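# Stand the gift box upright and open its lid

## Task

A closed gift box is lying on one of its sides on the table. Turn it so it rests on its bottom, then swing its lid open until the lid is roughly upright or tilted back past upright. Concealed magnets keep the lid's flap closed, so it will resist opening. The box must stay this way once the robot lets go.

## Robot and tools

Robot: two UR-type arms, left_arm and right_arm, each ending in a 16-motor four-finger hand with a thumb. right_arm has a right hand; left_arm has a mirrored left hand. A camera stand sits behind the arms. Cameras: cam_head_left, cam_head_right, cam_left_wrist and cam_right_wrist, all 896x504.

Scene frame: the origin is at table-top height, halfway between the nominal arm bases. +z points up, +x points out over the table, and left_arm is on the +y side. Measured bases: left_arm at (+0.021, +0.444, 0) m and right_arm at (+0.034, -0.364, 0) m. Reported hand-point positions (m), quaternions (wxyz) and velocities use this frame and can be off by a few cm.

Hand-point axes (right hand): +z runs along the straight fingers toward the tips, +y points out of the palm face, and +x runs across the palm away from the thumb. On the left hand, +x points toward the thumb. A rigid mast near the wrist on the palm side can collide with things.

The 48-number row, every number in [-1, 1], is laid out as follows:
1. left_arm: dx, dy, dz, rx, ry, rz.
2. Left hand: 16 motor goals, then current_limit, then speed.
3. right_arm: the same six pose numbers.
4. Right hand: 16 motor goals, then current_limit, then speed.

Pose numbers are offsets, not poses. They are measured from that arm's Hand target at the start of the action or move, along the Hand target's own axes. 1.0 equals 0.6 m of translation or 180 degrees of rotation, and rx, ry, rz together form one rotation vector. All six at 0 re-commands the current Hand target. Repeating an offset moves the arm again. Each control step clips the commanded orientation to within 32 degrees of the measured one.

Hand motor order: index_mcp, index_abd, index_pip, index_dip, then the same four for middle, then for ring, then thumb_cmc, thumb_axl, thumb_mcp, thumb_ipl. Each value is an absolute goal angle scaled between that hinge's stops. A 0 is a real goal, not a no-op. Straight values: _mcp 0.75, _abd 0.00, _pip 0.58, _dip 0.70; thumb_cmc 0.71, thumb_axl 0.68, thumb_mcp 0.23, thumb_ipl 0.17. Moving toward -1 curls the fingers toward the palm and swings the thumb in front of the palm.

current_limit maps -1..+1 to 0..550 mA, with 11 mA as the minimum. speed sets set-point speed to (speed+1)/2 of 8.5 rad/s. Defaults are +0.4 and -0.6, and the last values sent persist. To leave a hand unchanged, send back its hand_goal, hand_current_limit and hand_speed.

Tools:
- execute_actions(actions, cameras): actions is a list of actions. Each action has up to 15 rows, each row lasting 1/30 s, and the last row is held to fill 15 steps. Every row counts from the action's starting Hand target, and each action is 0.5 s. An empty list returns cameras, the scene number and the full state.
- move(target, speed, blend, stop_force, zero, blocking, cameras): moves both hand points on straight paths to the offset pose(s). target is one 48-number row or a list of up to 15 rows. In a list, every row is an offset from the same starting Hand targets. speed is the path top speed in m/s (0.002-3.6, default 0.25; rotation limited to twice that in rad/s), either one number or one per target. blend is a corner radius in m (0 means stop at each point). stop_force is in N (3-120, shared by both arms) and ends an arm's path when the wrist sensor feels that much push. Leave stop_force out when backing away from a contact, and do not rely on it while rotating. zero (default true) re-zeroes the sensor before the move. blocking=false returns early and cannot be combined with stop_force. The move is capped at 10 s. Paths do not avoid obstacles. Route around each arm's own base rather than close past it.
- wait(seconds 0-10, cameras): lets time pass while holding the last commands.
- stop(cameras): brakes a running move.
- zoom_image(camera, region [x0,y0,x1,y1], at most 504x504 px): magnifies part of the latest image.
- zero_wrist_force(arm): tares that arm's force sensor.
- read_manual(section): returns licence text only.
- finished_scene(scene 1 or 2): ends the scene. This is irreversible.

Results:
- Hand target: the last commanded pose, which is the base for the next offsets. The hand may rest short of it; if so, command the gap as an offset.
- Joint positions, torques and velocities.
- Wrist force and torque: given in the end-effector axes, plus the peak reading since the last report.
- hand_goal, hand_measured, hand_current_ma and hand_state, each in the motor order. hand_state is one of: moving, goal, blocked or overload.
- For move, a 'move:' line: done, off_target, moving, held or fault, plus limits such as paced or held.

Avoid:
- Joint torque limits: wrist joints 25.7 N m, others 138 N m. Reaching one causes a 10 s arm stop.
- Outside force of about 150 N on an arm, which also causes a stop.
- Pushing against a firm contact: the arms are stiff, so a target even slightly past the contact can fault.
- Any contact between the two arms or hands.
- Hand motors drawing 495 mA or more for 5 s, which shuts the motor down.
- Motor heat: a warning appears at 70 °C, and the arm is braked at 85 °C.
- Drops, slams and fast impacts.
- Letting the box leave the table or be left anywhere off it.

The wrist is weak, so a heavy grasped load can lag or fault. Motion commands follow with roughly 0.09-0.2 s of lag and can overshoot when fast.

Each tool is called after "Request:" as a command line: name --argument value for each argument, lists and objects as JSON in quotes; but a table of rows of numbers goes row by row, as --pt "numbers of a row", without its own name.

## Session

Request:
execute_actions --actions '[]'

Scene clock: 0.00 s.
left_arm: end_effector_position=(+0.4275, +0.5289, +0.2300) hand_goal=(+0.754, +0.000, +0.576, +0.696, +0.754, +0.000, +0.576, +0.696, +0.754, +0.000, +0.576, +0.696, +0.714, +0.678, +0.226, +0.168) hand_measured=(+0.754, +0.000, +0.576, +0.696, +0.754, +0.000, +0.576, +0.696, +0.754, +0.000, +0.576, +0.696, +0.714, +0.678, +0.226, +0.168) hand_current_ma=(+0, +0, +0, +0, +0, +0, +0, +0, +0, +0, +0, +0, +0, +0, +0, +0) hand_state=(goal, goal, goal, goal, goal, goal, goal, goal, goal, goal, goal, goal, goal, goal, goal, goal) hand_current_limit=0.40 hand_speed=-0.60 end_effector_quat_wxyz=(+0.000, +0.001, +1.000, +0.000) | right_arm: end_effector_position=(+0.4442, -0.4297, +0.2300) hand_goal=(+0.754, +0.000, +0.576, +0.696, +0.754, +0.000, +0.576, +0.696, +0.754, +0.000, +0.576, +0.696, +0.714, +0.678, +0.226, +0.168) hand_measured=(+0.754, +0.000, +0.576, +0.696, +0.754, +0.000, +0.576, +0.696, +0.754, +0.000, +0.576, +0.696, +0.714, +0.678, +0.226, +0.168) hand_current_ma=(+0, +0, +0, +0, +0, +0, +0, +0, +0, +0, +0, +0, +0, +0, +0, +0) hand_state=(goal, goal, goal, goal, goal, goal, goal, goal, goal, goal, goal, goal, goal, goal, goal, goal) hand_current_limit=0.40 hand_speed=-0.60 end_effector_quat_wxyz=(+0.000, +1.000, +0.023, +0.000)
Joint positions: left_arm=[3.458 -1.419 -2.042 -1.252 1.571 -1.255] | right_arm=[-0.316 -1.723 2.042 -1.89 -1.571 1.255]
Joint velocities: within noise
Joint torques (N m): no reading
Motor temperatures (°C): left_arm=[24 29 25 30 35 29] | right_arm=[26 29 25 27 31 30]
Wrist force (N): no reading
Wrist torque (N m): no reading
Wrist force, peak (N): no reading
Hand target: left_arm +0.4275, +0.5289, +0.2300; +0.000, +0.001, +1.000, +0.000 | right_arm +0.4442, -0.4297, +0.2300; +0.000, +1.000, +0.023, +0.000

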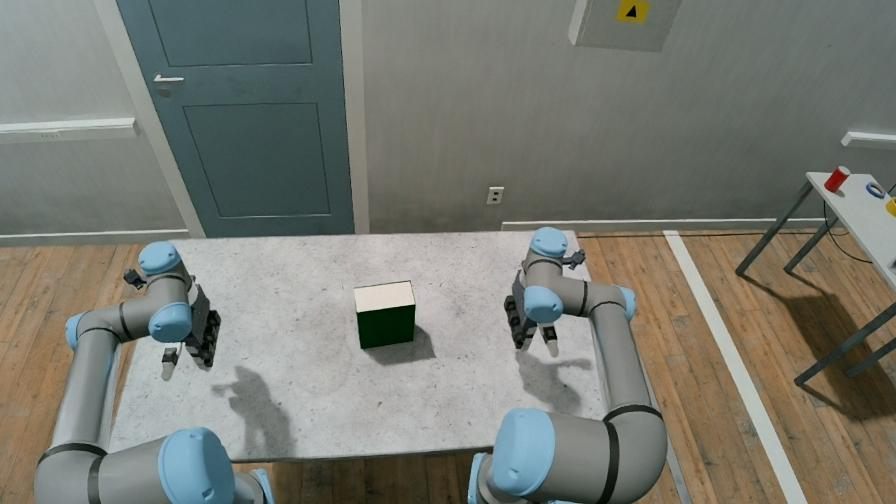

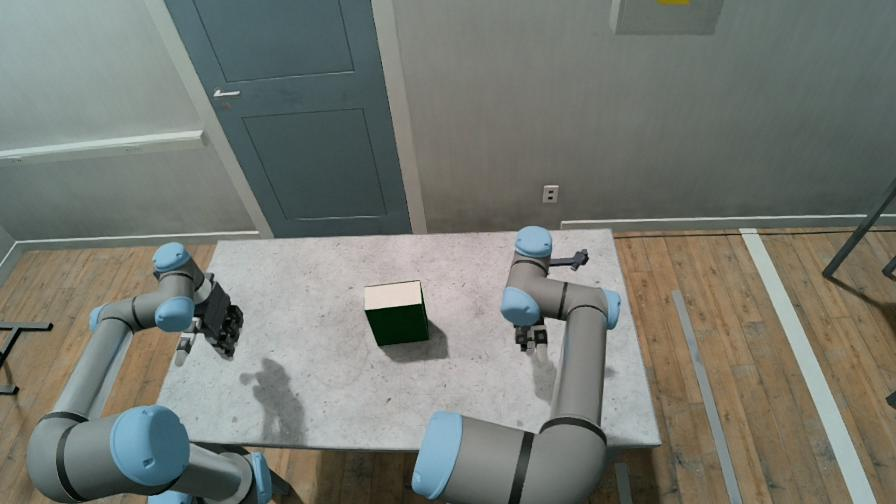

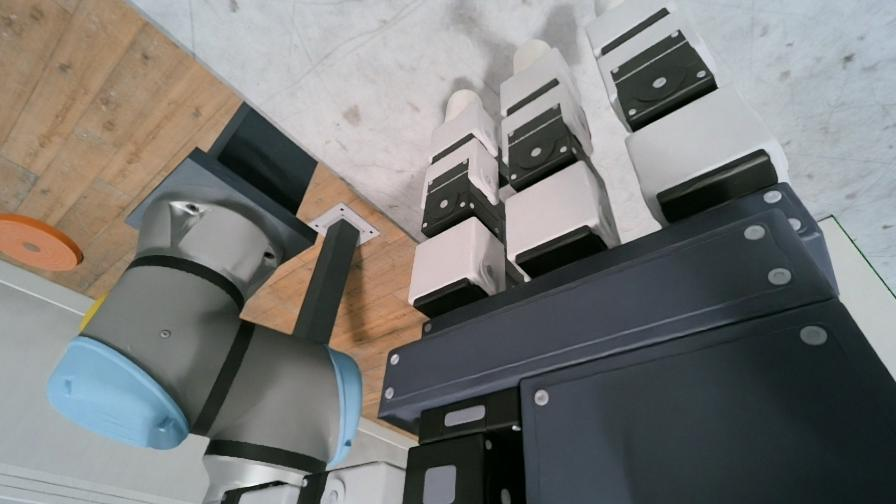

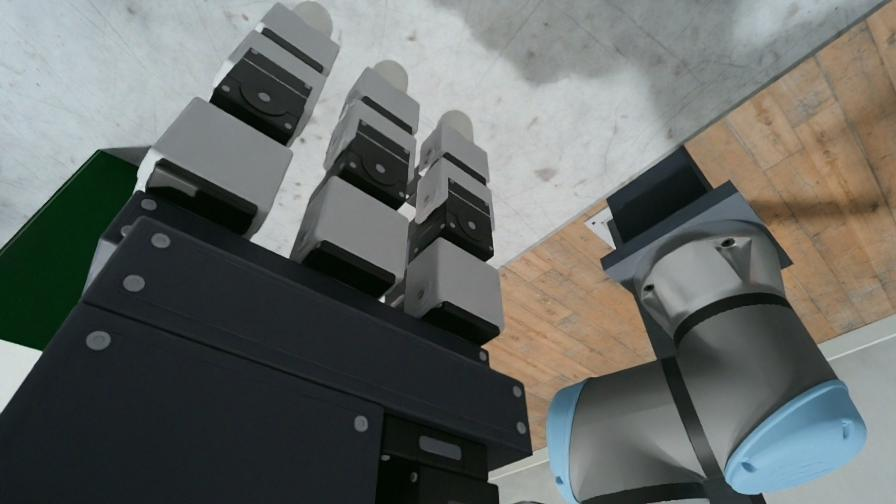

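Request:
zoom_image --camera "cam_head_left" --region '[320, 260, 460, 370]'

Request:
zoom_image --camera "cam_head_right" --region '[330, 260, 470, 370]'

Request:
zoom_image --camera "cam_left_wrist" --region '[790, 180, 896, 420]'

Request:
zoom_image --camera "cam_right_wrist" --region '[0, 130, 200, 420]'

Scaled by 3.600 from the camera's 896x504 image, which has a finer 1280x720 frame.

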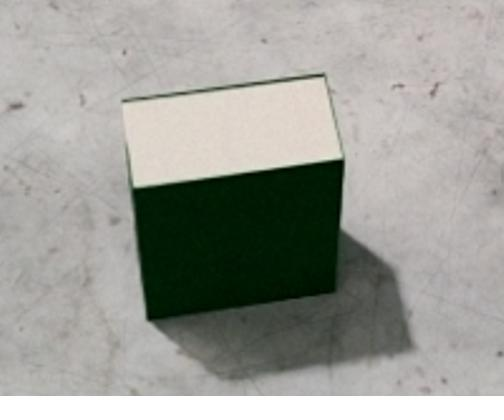

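Scaled by 3.600 from the camera's 896x504 image, which has a finer 1280x720 frame.

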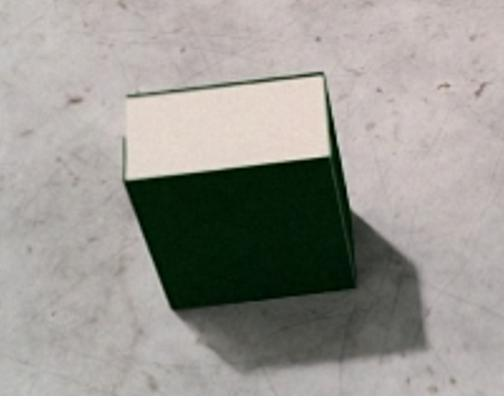

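Scaled by 2.100 from the camera's 896x504 image, which has a finer 1280x720 frame.

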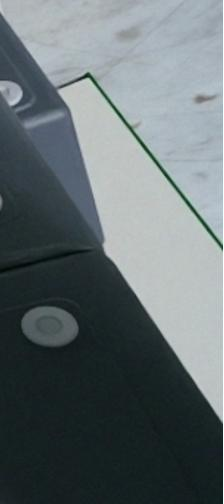

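Scaled by 1.738 from the camera's 896x504 image, which has a finer 1280x720 frame.

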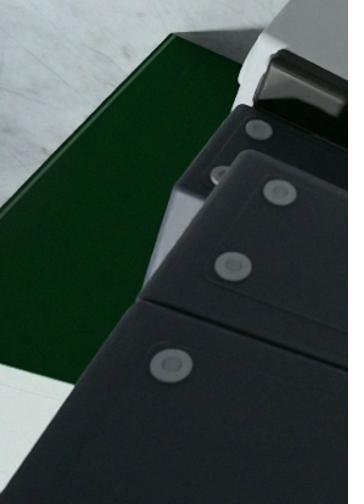

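Request:
move --target '[0,0.083,-0.217,0,0,-0.044,0.754,0,0.576,0.696,0.754,0,0.576,0.696,0.754,0,0.576,0.696,0.714,0.678,0.226,0.168,0.4,-0.6,0,0.117,-0.217,0,0,0.044,0.754,0,0.576,0.696,0.754,0,0.576,0.696,0.754,0,0.576,0.696,0.714,0.678,0.226,0.168,0.4,-0.6]' --cameras '["cam_left_wrist","cam_right_wrist"]'

Scene clock: 51.10 s.
left_arm: end_effector_position=(+0.4276, +0.5787, +0.3601) hand_goal=(+0.754, +0.000, +0.576, +0.696, +0.754, +0.000, +0.576, +0.696, +0.754, +0.000, +0.576, +0.696, +0.714, +0.678, +0.226, +0.168) hand_measured=(+0.754, +0.000, +0.576, +0.696, +0.754, +0.000, +0.576, +0.696, +0.754, +0.000, +0.576, +0.696, +0.714, +0.678, +0.224, +0.168) hand_current_ma=(-1, +0, +1, +0, -1, +0, +1, +0, -1, +0, +1, +0, +0, -1, -5, +0) hand_state=(goal, goal, goal, goal, goal, goal, goal, goal, goal, goal, goal, goal, goal, goal, goal, goal) hand_current_limit=0.40 hand_speed=-0.60 end_effector_quat_wxyz=(+0.000, -0.068, +0.998, +0.000) | right_arm: end_effector_position=(+0.4474, -0.4997, +0.3601) hand_goal=(+0.754, +0.000, +0.576, +0.696, +0.754, +0.000, +0.576, +0.696, +0.754, +0.000, +0.576, +0.696, +0.714, +0.678, +0.226, +0.168) hand_measured=(+0.754, +0.000, +0.576, +0.696, +0.754, +0.000, +0.576, +0.696, +0.754, +0.000, +0.576, +0.696, +0.714, +0.678, +0.224, +0.168) hand_current_ma=(-1, +0, +1, +0, -1, +0, +1, +0, -1, +0, +1, +0, +0, -1, -5, +0) hand_state=(goal, goal, goal, goal, goal, goal, goal, goal, goal, goal, goal, goal, goal, goal, goal, goal) hand_current_limit=0.40 hand_speed=-0.60 end_effector_quat_wxyz=(+0.000, +0.999, -0.046, +0.000)
Joint positions: left_arm=[3.568 -1.409 -1.713 -1.591 1.571 -1.282] | right_arm=[-0.47 -1.726 1.707 -1.552 -1.571 1.239]
Joint torques (N m): left_arm=[6.88 3.68 31.39 0.72 -1.48 -1.3] | right_arm=[-6.48 -4.73 -36.54 -0.69 2.6 -1.77]
Wrist force (N): left_arm=[-0.2 0.3 0.5] | right_arm=[-0.1 0.2 -0.3]
Wrist torque (N m): left_arm=[-0.01 0.02 -0.02] | right_arm=[0.03 0.02 0.15]
Wrist force, peak (N): left_arm=[-0.2 -0.2 1.4] | right_arm=[0.3 0.7 -1.4]
Hand target: left_arm +0.4276, +0.5787, +0.3602; +0.000, -0.068, +0.998, +0.000 | right_arm +0.4474, -0.4998, +0.3602; +0.000, +0.999, -0.046, +0.000
Off the commanded pose: left_arm 0.000 m, 0 deg | right_arm 0.000 m, 0 deg.
move: done
Images, in order (width x height): cam_left_wrist 896x504, cam_right_wrist 896x504.

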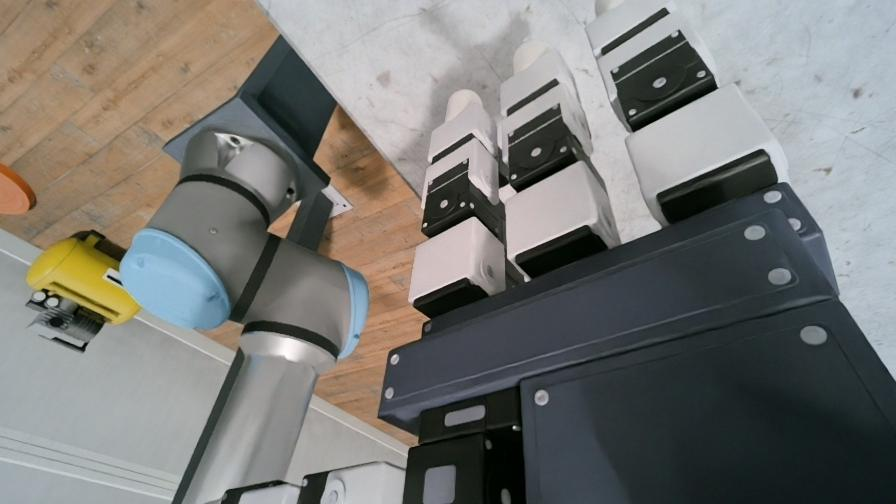

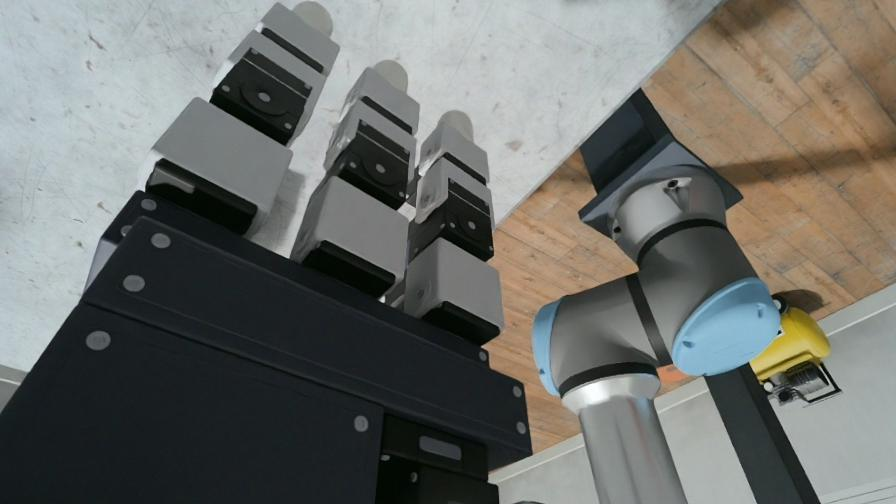

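Request:
move --target '[0,0,0,0,0,0.09,0.754,0,0.576,0.696,0.754,0,0.576,0.696,0.754,0,0.576,0.696,0.714,0.678,0.226,0.168,0.4,-0.6,0,0,0,0,0,-0.09,0.754,0,0.576,0.696,0.754,0,0.576,0.696,0.754,0,0.576,0.696,0.714,0.678,0.226,0.168,0.4,-0.6]' --cameras '["cam_left_wrist","cam_right_wrist"]'

Scene clock: 66.53 s.
left_arm: end_effector_position=(+0.4276, +0.5787, +0.3602) hand_goal=(+0.754, +0.000, +0.576, +0.696, +0.754, +0.000, +0.576, +0.696, +0.754, +0.000, +0.576, +0.696, +0.714, +0.678, +0.226, +0.168) hand_measured=(+0.754, +0.000, +0.576, +0.696, +0.754, +0.000, +0.576, +0.696, +0.754, +0.000, +0.576, +0.696, +0.714, +0.678, +0.224, +0.168) hand_current_ma=(-1, +0, +1, +0, -1, +0, +1, +0, -1, +0, +1, +0, +0, -1, -5, +0) hand_state=(goal, goal, goal, goal, goal, goal, goal, goal, goal, goal, goal, goal, goal, goal, goal, goal) hand_current_limit=0.40 hand_speed=-0.60 end_effector_quat_wxyz=(+0.000, +0.073, +0.997, +0.000) | right_arm: end_effector_position=(+0.4474, -0.4998, +0.3602) hand_goal=(+0.754, +0.000, +0.576, +0.696, +0.754, +0.000, +0.576, +0.696, +0.754, +0.000, +0.576, +0.696, +0.714, +0.678, +0.226, +0.168) hand_measured=(+0.754, +0.000, +0.576, +0.696, +0.754, +0.000, +0.576, +0.696, +0.754, +0.000, +0.576, +0.696, +0.714, +0.678, +0.224, +0.168) hand_current_ma=(-1, +0, +1, +0, -1, +0, +1, +0, -1, +0, +1, +0, +0, -1, -5, +0) hand_state=(goal, goal, goal, goal, goal, goal, goal, goal, goal, goal, goal, goal, goal, goal, goal, goal) hand_current_limit=0.40 hand_speed=-0.60 end_effector_quat_wxyz=(+0.000, +0.995, +0.095, +0.000)
Joint positions: left_arm=[3.579 -1.347 -1.761 -1.604 1.571 -0.99] | right_arm=[-0.483 -1.787 1.756 -1.54 -1.571 0.944]
Joint torques (N m): left_arm=[7.13 27.84 10.17 0.7 -1.72 1.78] | right_arm=[-6.89 -24.48 -14.79 -0.68 2.58 -1.83]
Wrist force (N): left_arm=[-0.4 0.3 0.3] | right_arm=[-0.3 0.1 -0.4]
Wrist torque (N m): left_arm=[0.00 0.03 -0.19] | right_arm=[0.04 0.06 0.15]
Wrist force, peak (N): left_arm=[-0.6 0.4 0.4] | right_arm=[-0.2 0.2 -0.7]
Hand target: left_arm +0.4276, +0.5787, +0.3602; +0.000, +0.073, +0.997, +0.000 | right_arm +0.4474, -0.4998, +0.3602; +0.000, +0.995, +0.095, +0.000
Off the commanded pose: left_arm 0.000 m, 0 deg | right_arm 0.000 m, 0 deg.
move: done
Images, in order (width x height): cam_left_wrist 896x504, cam_right_wrist 896x504.

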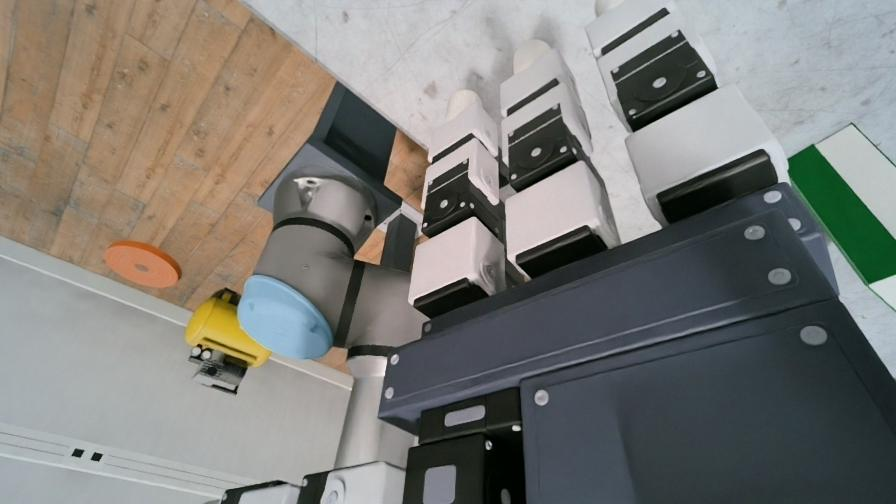

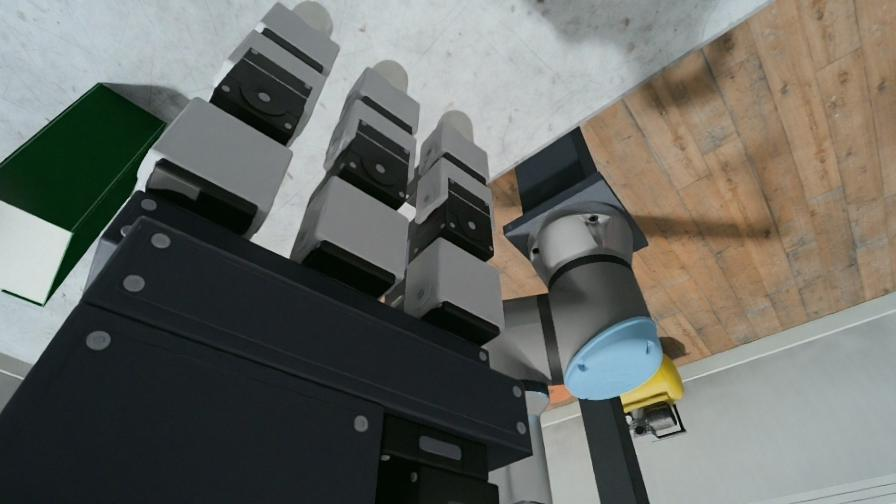

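Request:
zoom_image --camera "cam_right_wrist" --region '[0, 60, 220, 330]'

Request:
zoom_image --camera "cam_left_wrist" --region '[756, 110, 896, 340]'

Scaled by 1.867 from the camera's 896x504 image, which has a finer 1280x720 frame.

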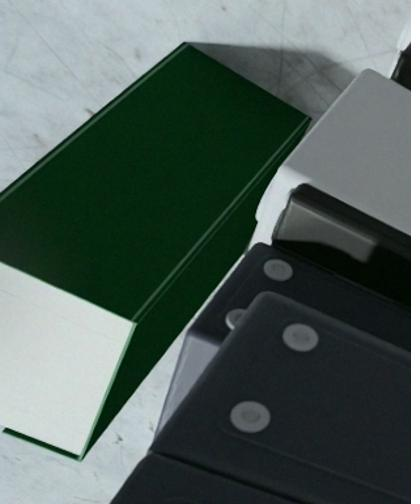

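Scaled by 2.191 from the camera's 896x504 image, which has a finer 1280x720 frame.

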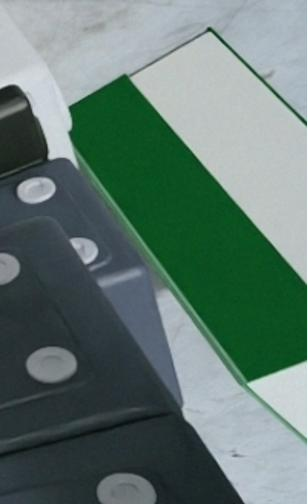

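Request:
move --pt "0 0 0 0 0 0 0.754 0 0.576 0.696 0.754 0 0.576 0.696 0.754 0 0.576 0.696 0.714 0.678 0.226 0.168 0.4 -0.6 0.346 -0.273 0 0 0 0.3 0.754 0 0.576 0.696 0.754 0 0.576 0.696 0.754 0 0.576 0.696 0.714 0.678 0.226 0.168 0.4 -0.6" --pt "0 0 0 0 0 0 0.754 0 0.576 0.696 0.754 0 0.576 0.696 0.754 0 0.576 0.696 0.714 0.678 0.226 0.168 0.4 -0.6 0.372 -0.85 0 0 0 0.56 0.754 0 0.576 0.696 0.754 0 0.576 0.696 0.754 0 0.576 0.696 0.714 0.678 0.226 0.168 0.4 -0.6" --pt "0 0 0 0 0 0 0.754 0 0.576 0.696 0.754 0 0.576 0.696 0.754 0 0.576 0.696 0.714 0.678 0.226 0.168 0.4 -0.6 0.372 -0.85 0.313 0 0 0.56 0.754 0 0.576 0.696 0.754 0 0.576 0.696 0.754 0 0.576 0.696 0.714 0.678 0.226 0.168 0.4 -0.6" --speed '[0.25,0.25,0.1]' --blend '[0.05,0,0]' --cameras '["all"]'

Request:
zoom_image --camera "cam_head_right" --region '[300, 220, 520, 370]'

Scene clock: 193.90 s.
left_arm: end_effector_position=(+0.4276, +0.5787, +0.3602) hand_goal=(+0.754, +0.000, +0.576, +0.696, +0.754, +0.000, +0.576, +0.696, +0.754, +0.000, +0.576, +0.696, +0.714, +0.678, +0.226, +0.168) hand_measured=(+0.754, +0.000, +0.576, +0.696, +0.754, +0.000, +0.576, +0.696, +0.754, +0.000, +0.576, +0.696, +0.714, +0.678, +0.224, +0.168) hand_current_ma=(-1, +0, +1, +0, -1, +0, +1, +0, -1, +0, +1, +0, +0, -1, -5, +0) hand_state=(goal, goal, goal, goal, goal, goal, goal, goal, goal, goal, goal, goal, goal, goal, goal, goal) hand_current_limit=0.40 hand_speed=-0.60 end_effector_quat_wxyz=(+0.000, +0.073, +0.997, +0.000) | right_arm: end_effector_position=(+0.5697, +0.0433, +0.1725) hand_goal=(+0.754, +0.000, +0.576, +0.696, +0.754, +0.000, +0.576, +0.696, +0.754, +0.000, +0.576, +0.696, +0.714, +0.678, +0.226, +0.168) hand_measured=(+0.754, +0.000, +0.576, +0.696, +0.754, +0.000, +0.576, +0.696, +0.754, +0.000, +0.576, +0.696, +0.714, +0.678, +0.224, +0.168) hand_current_ma=(-1, +0, +1, +0, -1, +0, +1, +0, -1, +0, +1, +0, +0, -1, -5, +0) hand_state=(goal, goal, goal, goal, goal, goal, goal, goal, goal, goal, goal, goal, goal, goal, goal, goal) hand_current_limit=0.40 hand_speed=-0.60 end_effector_quat_wxyz=(+0.000, +0.708, -0.706, +0.000)
Joint positions: left_arm=[3.579 -1.347 -1.762 -1.604 1.571 -0.989] | right_arm=[0.325 -0.966 1.251 -1.855 -1.571 3.51]
Joint torques (N m): left_arm=[6.54 27.34 10.54 0.52 -1.6 1.69] | right_arm=[-6.49 -34.05 -13.84 -4.1 2.83 2.2]
Wrist force (N): left_arm=[-0.2 0.3 0.4] | right_arm=[0.3 -0.2 0.0]
Wrist torque (N m): left_arm=[0.00 0.01 -0.17] | right_arm=[-0.05 -0.02 0.03]
Wrist force, peak (N): left_arm=[-0.8 0.4 0.0] | right_arm=[-1.1 0.4 -0.3]
Hand target: left_arm +0.4276, +0.5787, +0.3602; +0.000, +0.073, +0.997, +0.000 | right_arm +0.5697, +0.0433, +0.1724; +0.000, +0.708, -0.706, +0.000
Off the commanded pose: left_arm 0.000 m, 0 deg | right_arm 0.000 m, 0 deg.
move: done

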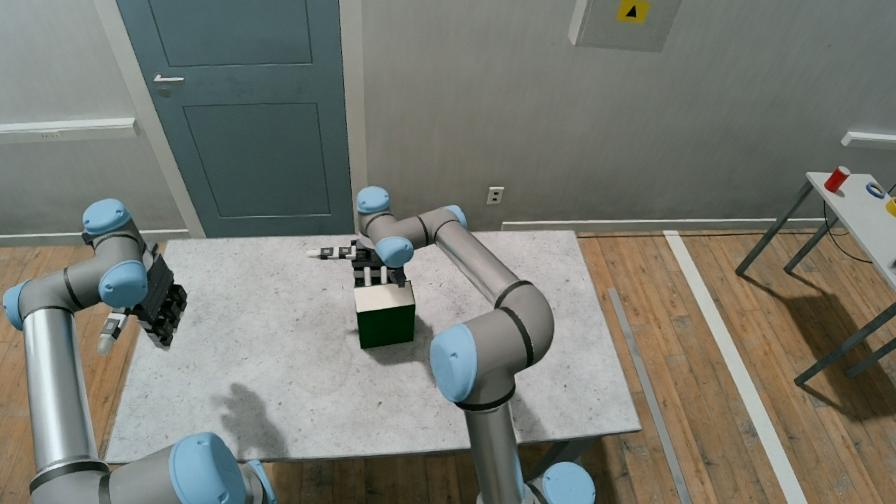

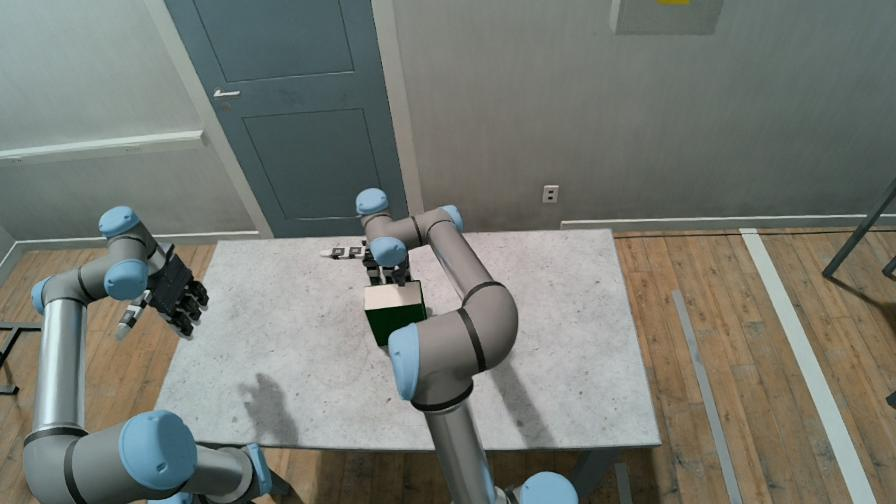

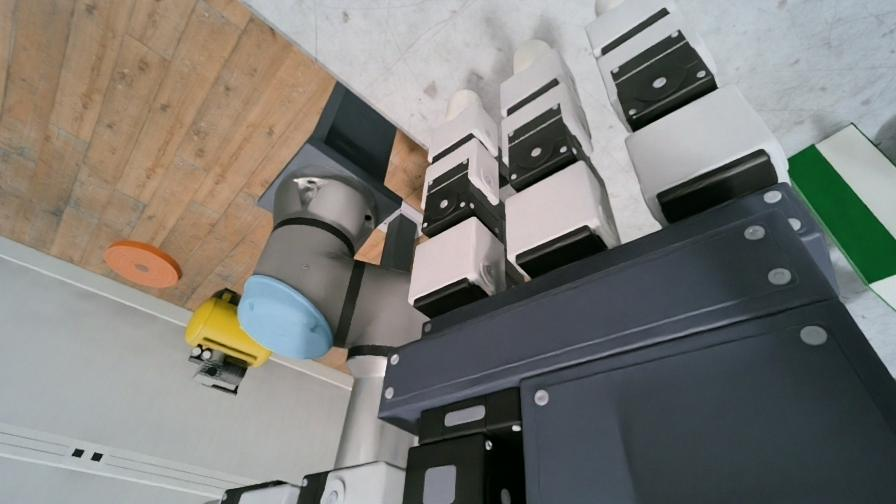

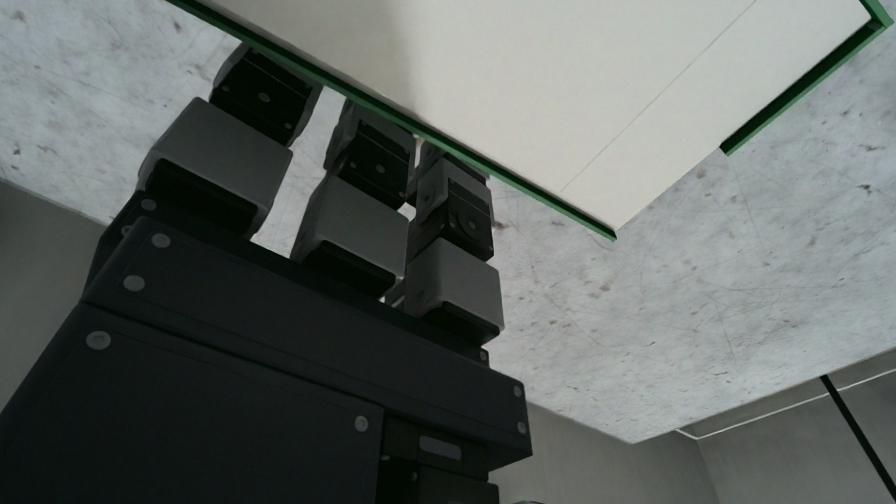

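Scaled by 2.291 from the camera's 896x504 image, which has a finer 1280x720 frame.

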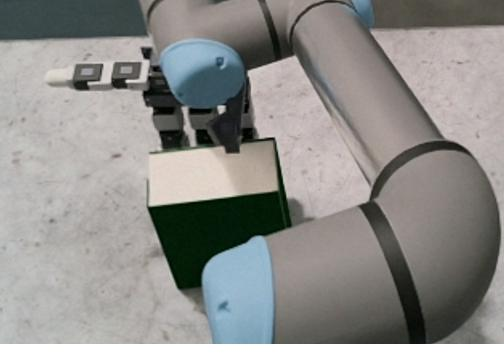

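Request:
move --target '[0,0,0,0,0,0,0.754,0,0.576,0.696,0.754,0,0.576,0.696,0.754,0,0.576,0.696,0.714,0.678,0.226,0.168,0.4,-0.6,0,0.35,0,0,0,0,0.754,0,0.576,0.696,0.754,0,0.576,0.696,0.754,0,0.576,0.696,0.714,0.678,0.226,0.168,0.7,-0.6]' --speed 0.04 --cameras '["cam_head_left","cam_head_right","cam_right_wrist"]'

Request:
zoom_image --camera "cam_head_left" --region '[300, 220, 520, 420]'

Scene clock: 208.90 s.
left_arm: end_effector_position=(+0.4276, +0.5787, +0.3602) hand_goal=(+0.754, +0.000, +0.576, +0.696, +0.754, +0.000, +0.576, +0.696, +0.754, +0.000, +0.576, +0.696, +0.714, +0.678, +0.226, +0.168) hand_measured=(+0.754, +0.000, +0.576, +0.696, +0.754, +0.000, +0.576, +0.696, +0.754, +0.000, +0.576, +0.696, +0.714, +0.678, +0.224, +0.168) hand_current_ma=(-1, +0, +1, +0, -1, +0, +1, +0, -1, +0, +1, +0, +0, -1, -5, +0) hand_state=(goal, goal, goal, goal, goal, goal, goal, goal, goal, goal, goal, goal, goal, goal, goal, goal) hand_current_limit=0.40 hand_speed=-0.60 end_effector_quat_wxyz=(+0.000, +0.073, +0.997, +0.000) | right_arm: end_effector_position=(+0.3599, +0.0428, +0.1724) hand_goal=(+0.754, +0.000, +0.576, +0.696, +0.754, +0.000, +0.576, +0.696, +0.754, +0.000, +0.576, +0.696, +0.714, +0.678, +0.226, +0.168) hand_measured=(+0.754, +0.000, +0.576, +0.696, +0.756, +0.000, +0.576, +0.696, +0.760, +0.000, +0.578, +0.696, +0.714, +0.678, +0.224, +0.168) hand_current_ma=(-1, +0, +1, +0, +4, +0, +1, +0, +12, +0, +3, +0, +0, -1, -5, +0) hand_state=(goal, goal, goal, goal, goal, goal, goal, goal, goal, goal, goal, goal, goal, goal, goal, goal) hand_current_limit=0.70 hand_speed=-0.60 end_effector_quat_wxyz=(+0.000, +0.708, -0.706, +0.000)
Joint positions: left_arm=[3.579 -1.347 -1.762 -1.604 1.571 -0.989] | right_arm=[0.466 -1.345 1.806 -2.032 -1.571 3.651]
Joint torques (N m): left_arm=[7.27 29.72 9.51 0.57 -1.46 1.77] | right_arm=[6.97 -40.99 -12.65 -4.2 2.68 2.23]
Wrist force (N): left_arm=[-0.6 0.2 0.0] | right_arm=[-0.1 -0.2 -0.3]
Wrist torque (N m): left_arm=[0.01 0.05 -0.21] | right_arm=[0.07 0.04 -0.08]
Wrist force, peak (N): left_arm=[-0.5 0.7 0.2] | right_arm=[0.1 -1.0 -0.1]
Hand target: left_arm +0.4276, +0.5787, +0.3602; +0.000, +0.073, +0.997, +0.000 | right_arm +0.3597, +0.0428, +0.1724; +0.000, +0.708, -0.706, +0.000
Off the commanded pose: left_arm 0.000 m, 0 deg | right_arm 0.000 m, 0 deg.
move: done
Images, in order (width x height): cam_head_left 896x504, cam_head_right 896x504, cam_right_wrist 896x504.

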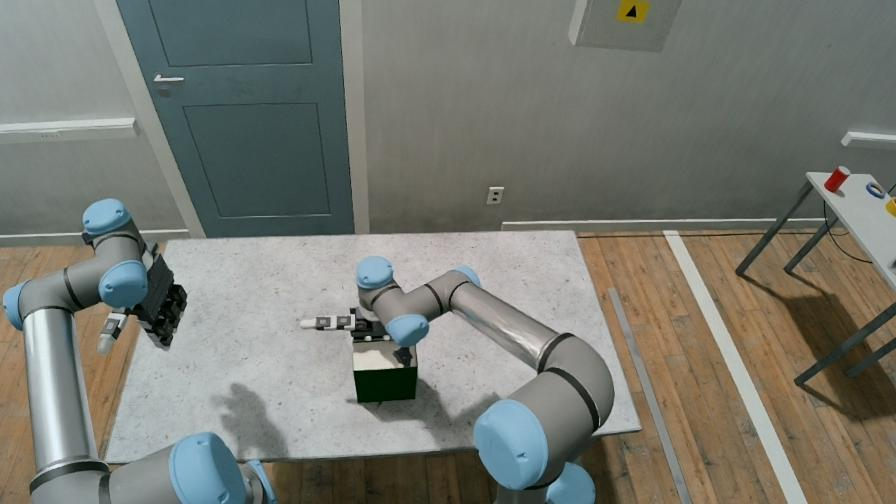

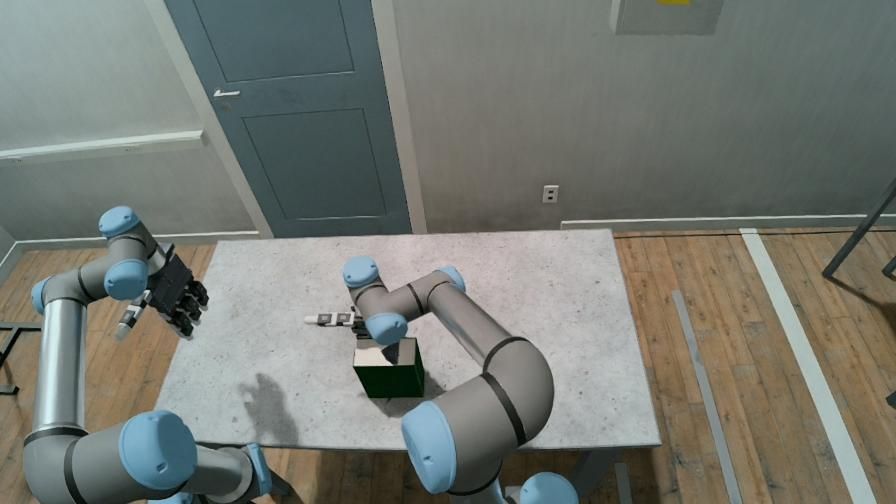

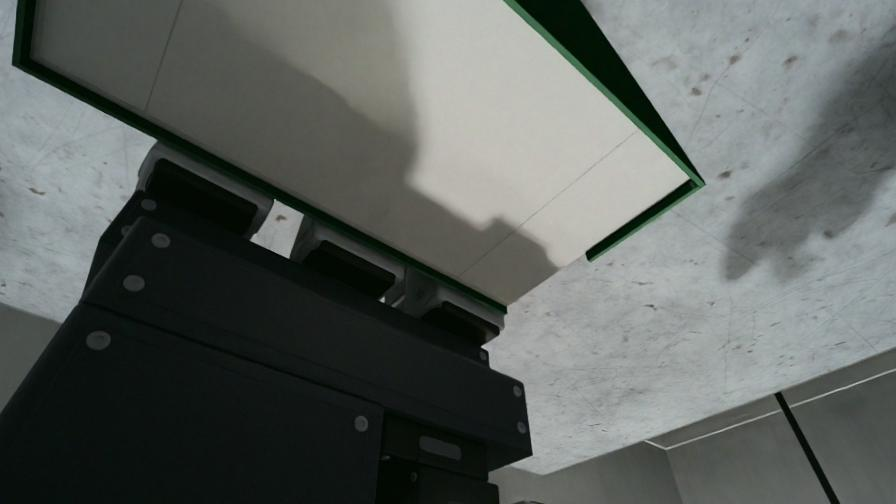

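Scaled by 2.291 from the camera's 896x504 image, which has a finer 1280x720 frame.

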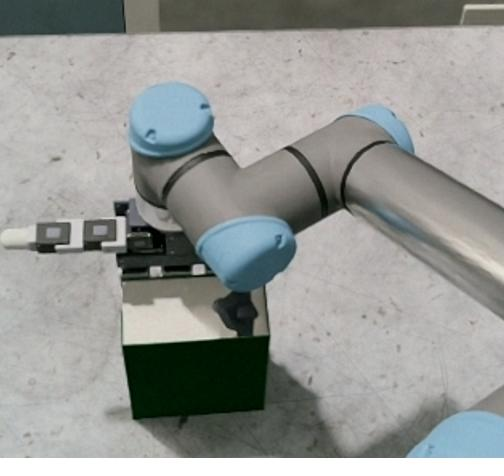

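Request:
move --pt "0.216 -0.906 0.034 -0.228 -0.197 0.422 0.754 0 0.576 0.696 0.754 0 0.576 0.696 0.754 0 0.576 0.696 0.714 0.678 0.226 0.168 0.4 -0.6 0 -0.153 0 0 0 0 0.754 0 0.576 0.696 0.754 0 0.576 0.696 0.754 0 0.576 0.696 0.714 0.678 0.226 0.168 0.7 -0.6" --speed 0.15 --cameras '["cam_left_wrist","cam_right_wrist","cam_head_right"]'

Request:
move --target '[0,0,0,0,0,0,0.754,0,0.576,0.696,0.754,0,0.576,0.696,0.754,0,0.576,0.696,0.714,0.678,0.226,0.168,0.6,-0.6,0,-0.06,-0.113,0,0,0,0.137,0,0.576,0.696,0.137,0,0.576,0.696,0.137,0,0.576,0.696,0.714,0.678,0.226,0.168,0.7,-0.6]' --speed 0.1 --cameras '["cam_left_wrist","cam_right_wrist","cam_head_right"]'

Scene clock: 264.50 s.
left_arm: end_effector_position=(+0.2324, +0.0915, +0.3410) hand_goal=(+0.754, +0.000, +0.576, +0.696, +0.754, +0.000, +0.576, +0.696, +0.754, +0.000, +0.576, +0.696, +0.714, +0.678, +0.226, +0.168) hand_measured=(+0.758, +0.000, +0.576, +0.696, +0.758, +0.000, +0.576, +0.696, +0.760, +0.000, +0.576, +0.696, +0.720, +0.678, +0.224, +0.168) hand_current_ma=(+8, +0, +1, +0, +8, +0, +1, +0, +10, +0, +1, +0, +9, -1, -5, +0) hand_state=(goal, goal, goal, goal, goal, goal, goal, goal, goal, goal, goal, goal, goal, goal, goal, goal) hand_current_limit=0.40 hand_speed=-0.60 end_effector_quat_wxyz=(+0.284, +0.615, +0.678, +0.285) | right_arm: end_effector_position=(+0.4497, +0.0430, +0.1724) hand_goal=(+0.754, +0.000, +0.576, +0.696, +0.754, +0.000, +0.576, +0.696, +0.754, +0.000, +0.576, +0.696, +0.714, +0.678, +0.226, +0.168) hand_measured=(+0.754, +0.000, +0.576, +0.696, +0.756, +0.000, +0.576, +0.696, +0.756, +0.000, +0.578, +0.696, +0.714, +0.678, +0.224, +0.168) hand_current_ma=(-1, +0, +1, +0, +2, +0, +1, +0, +2, +0, +3, +0, +0, -1, -5, +0) hand_state=(goal, goal, goal, goal, goal, goal, goal, goal, goal, goal, goal, goal, goal, goal, goal, goal) hand_current_limit=0.70 hand_speed=-0.60 end_effector_quat_wxyz=(+0.000, +0.708, -0.706, +0.000)
Joint positions: left_arm=[1.887 -1.38 -2.217 -0.837 2.361 -1.237] | right_arm=[0.395 -1.193 1.6 -1.978 -1.571 3.581]
Joint torques (N m): left_arm=[6.01 26.34 10.39 0.79 -0.45 -1] | right_arm=[-6.74 -24.72 -34.21 -0.75 2.67 -1.81]
Wrist force (N): left_arm=[-0.5 1.0 0.7] | right_arm=[0.0 0.0 -0.3]
Wrist torque (N m): left_arm=[0.09 0.09 -0.18] | right_arm=[0.01 0.03 0.17]
Wrist force, peak (N): left_arm=[-2.4 -0.6 0.4] | right_arm=[-0.4 0.1 -0.8]
Hand target: left_arm +0.2325, +0.0916, +0.3410; +0.284, +0.615, +0.678, +0.284 (not the last commanded pose) | right_arm +0.4498, +0.0430, +0.1724; +0.000, +0.708, -0.706, +0.000 (not the last commanded pose)
Off the commanded pose: left_arm 0.034 m, 6 deg | right_arm 0.002 m, 0 deg.
move: held (left_arm; a check stopped the path); limits=held
pose unreachable (left arm): on one or more control steps of this call, first in action 0 (counted from 0), this arm could not follow its commanded pose, so it was not sent that pose on those steps. It may still have moved: this result reports where it is.
cause: moving toward the commanded pose would bring two parts of the arm too close to each other (joints 4 (wrist 1) to 6 (wrist 3) lie between them).
Images, in order (width x height): cam_head_right 896x504, cam_left_wrist 896x504, cam_right_wrist 896x504.

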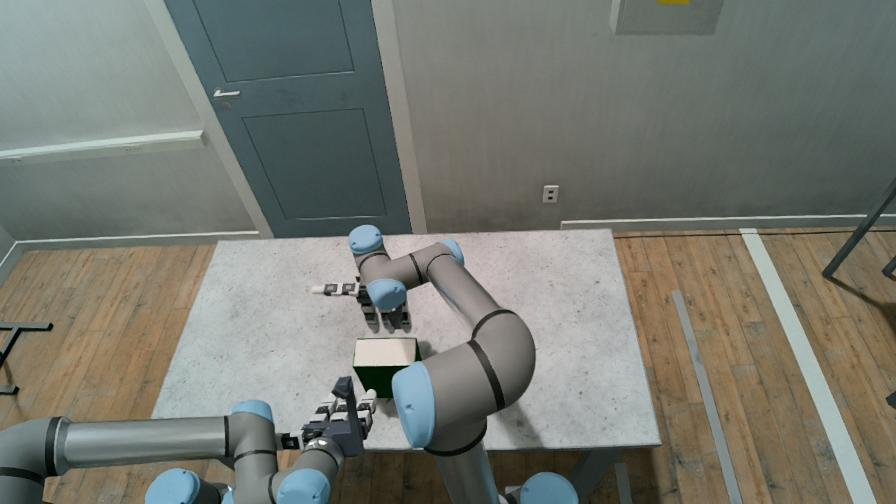

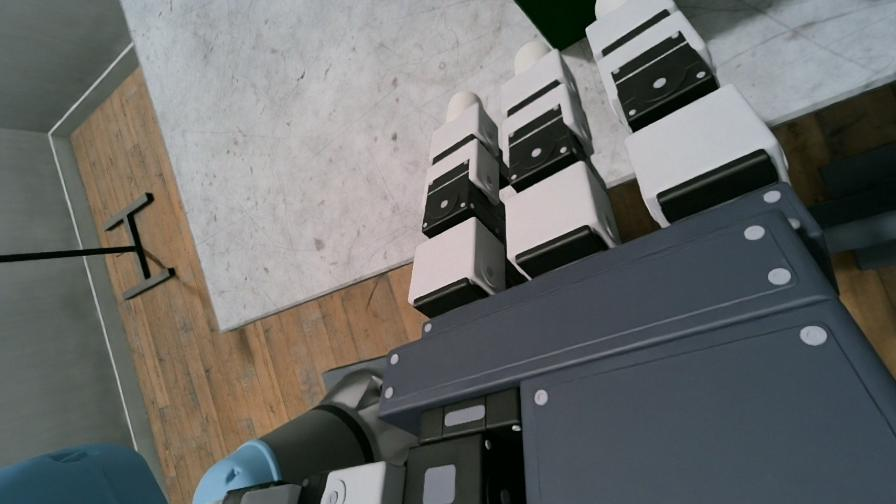

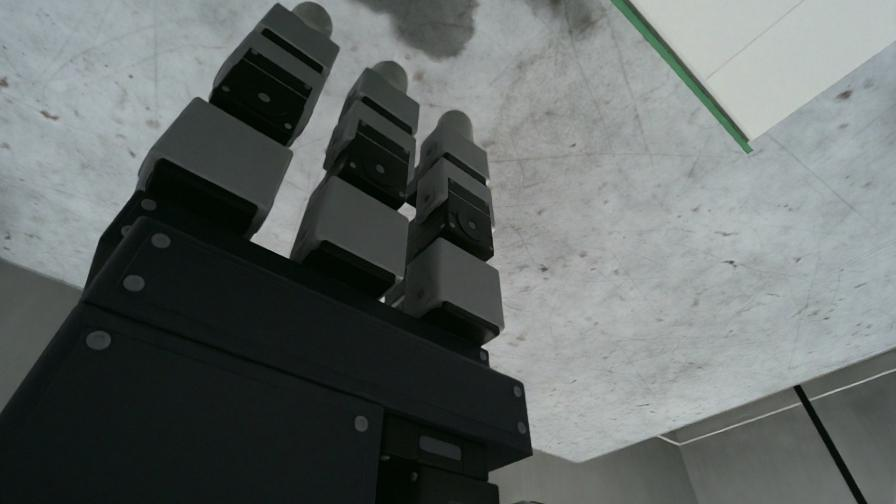

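Scene clock: 265.90 s.
left_arm: end_effector_position=(+0.2325, +0.0916, +0.3410) hand_goal=(+0.754, +0.000, +0.576, +0.696, +0.754, +0.000, +0.576, +0.696, +0.754, +0.000, +0.576, +0.696, +0.714, +0.678, +0.226, +0.168) hand_measured=(+0.758, +0.000, +0.576, +0.696, +0.758, +0.000, +0.576, +0.696, +0.760, +0.000, +0.576, +0.696, +0.720, +0.678, +0.224, +0.168) hand_current_ma=(+8, +0, +1, +0, +8, +0, +1, +0, +10, +0, +1, +0, +9, -1, -5, +0) hand_state=(goal, goal, goal, goal, goal, goal, goal, goal, goal, goal, goal, goal, goal, goal, goal, goal) hand_current_limit=0.60 hand_speed=-0.60 end_effector_quat_wxyz=(+0.284, +0.615, +0.678, +0.284) | right_arm: end_effector_position=(+0.4857, +0.0431, +0.2401) hand_goal=(+0.138, +0.000, +0.576, +0.696, +0.138, +0.000, +0.576, +0.696, +0.138, +0.000, +0.576, +0.696, +0.714, +0.678, +0.226, +0.168) hand_measured=(+0.152, +0.000, +0.576, +0.696, +0.152, +0.000, +0.576, +0.696, +0.152, +0.000, +0.578, +0.696, +0.714, +0.678, +0.224, +0.168) hand_current_ma=(+36, +0, +1, +0, +33, +0, +1, +0, +33, +0, +3, +0, +0, -1, -5, +0) hand_state=(goal, goal, goal, goal, goal, goal, goal, goal, goal, goal, goal, goal, goal, goal, goal, goal) hand_current_limit=0.70 hand_speed=-0.60 end_effector_quat_wxyz=(+0.000, +0.708, -0.706, +0.000)
Joint positions: left_arm=[1.887 -1.38 -2.217 -0.837 2.361 -1.237] | right_arm=[0.372 -1.175 1.394 -1.789 -1.571 3.557]
Joint torques (N m): left_arm=[8.2 27.16 8.73 0.74 -0.43 -1.17] | right_arm=[-6.77 -26.77 -36.54 -0.52 -2.32 -1.63]
Wrist force (N): left_arm=[-0.4 1.1 0.9] | right_arm=[0.0 -0.3 -0.2]
Wrist torque (N m): left_arm=[0.08 0.10 -0.17] | right_arm=[0.04 0.04 0.16]
Wrist force, peak (N): left_arm=[-0.4 1.3 0.9] | right_arm=[0.2 -0.5 -0.7]
Hand target: left_arm +0.2325, +0.0916, +0.3410; +0.284, +0.615, +0.678, +0.284 | right_arm +0.4858, +0.0431, +0.2402; +0.000, +0.708, -0.706, +0.000
Off the commanded pose: left_arm 0.000 m, 0 deg | right_arm 0.000 m, 0 deg.
move: done
Images, in order (width x height): cam_head_right 896x504, cam_left_wrist 896x504, cam_right_wrist 896x504.

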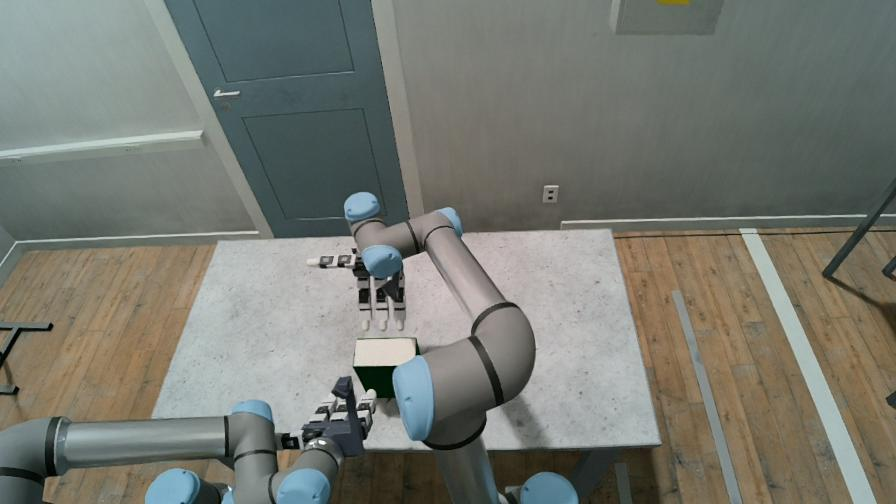

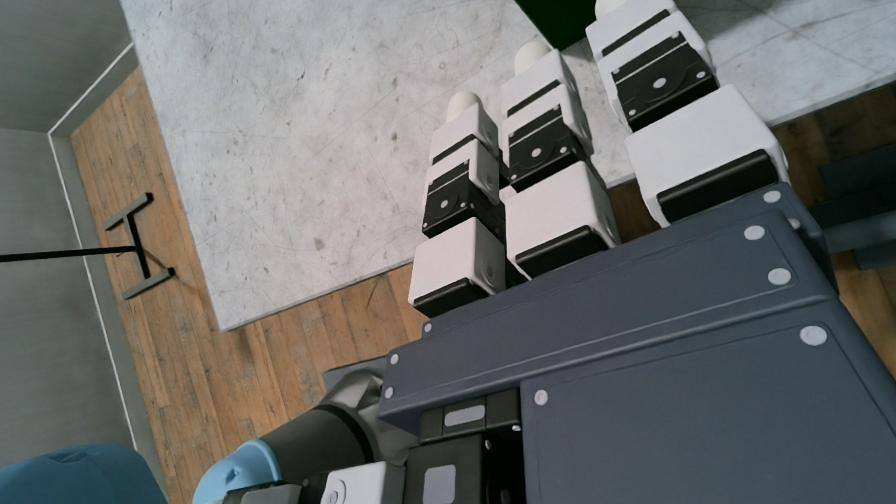

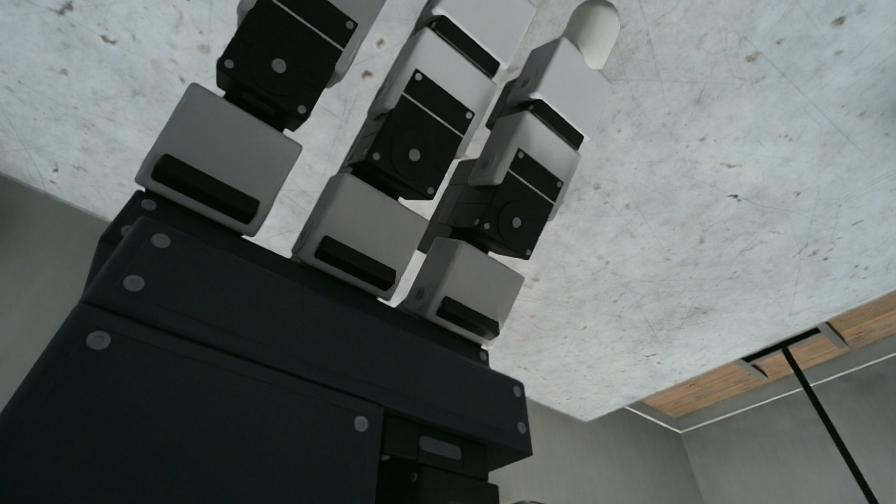

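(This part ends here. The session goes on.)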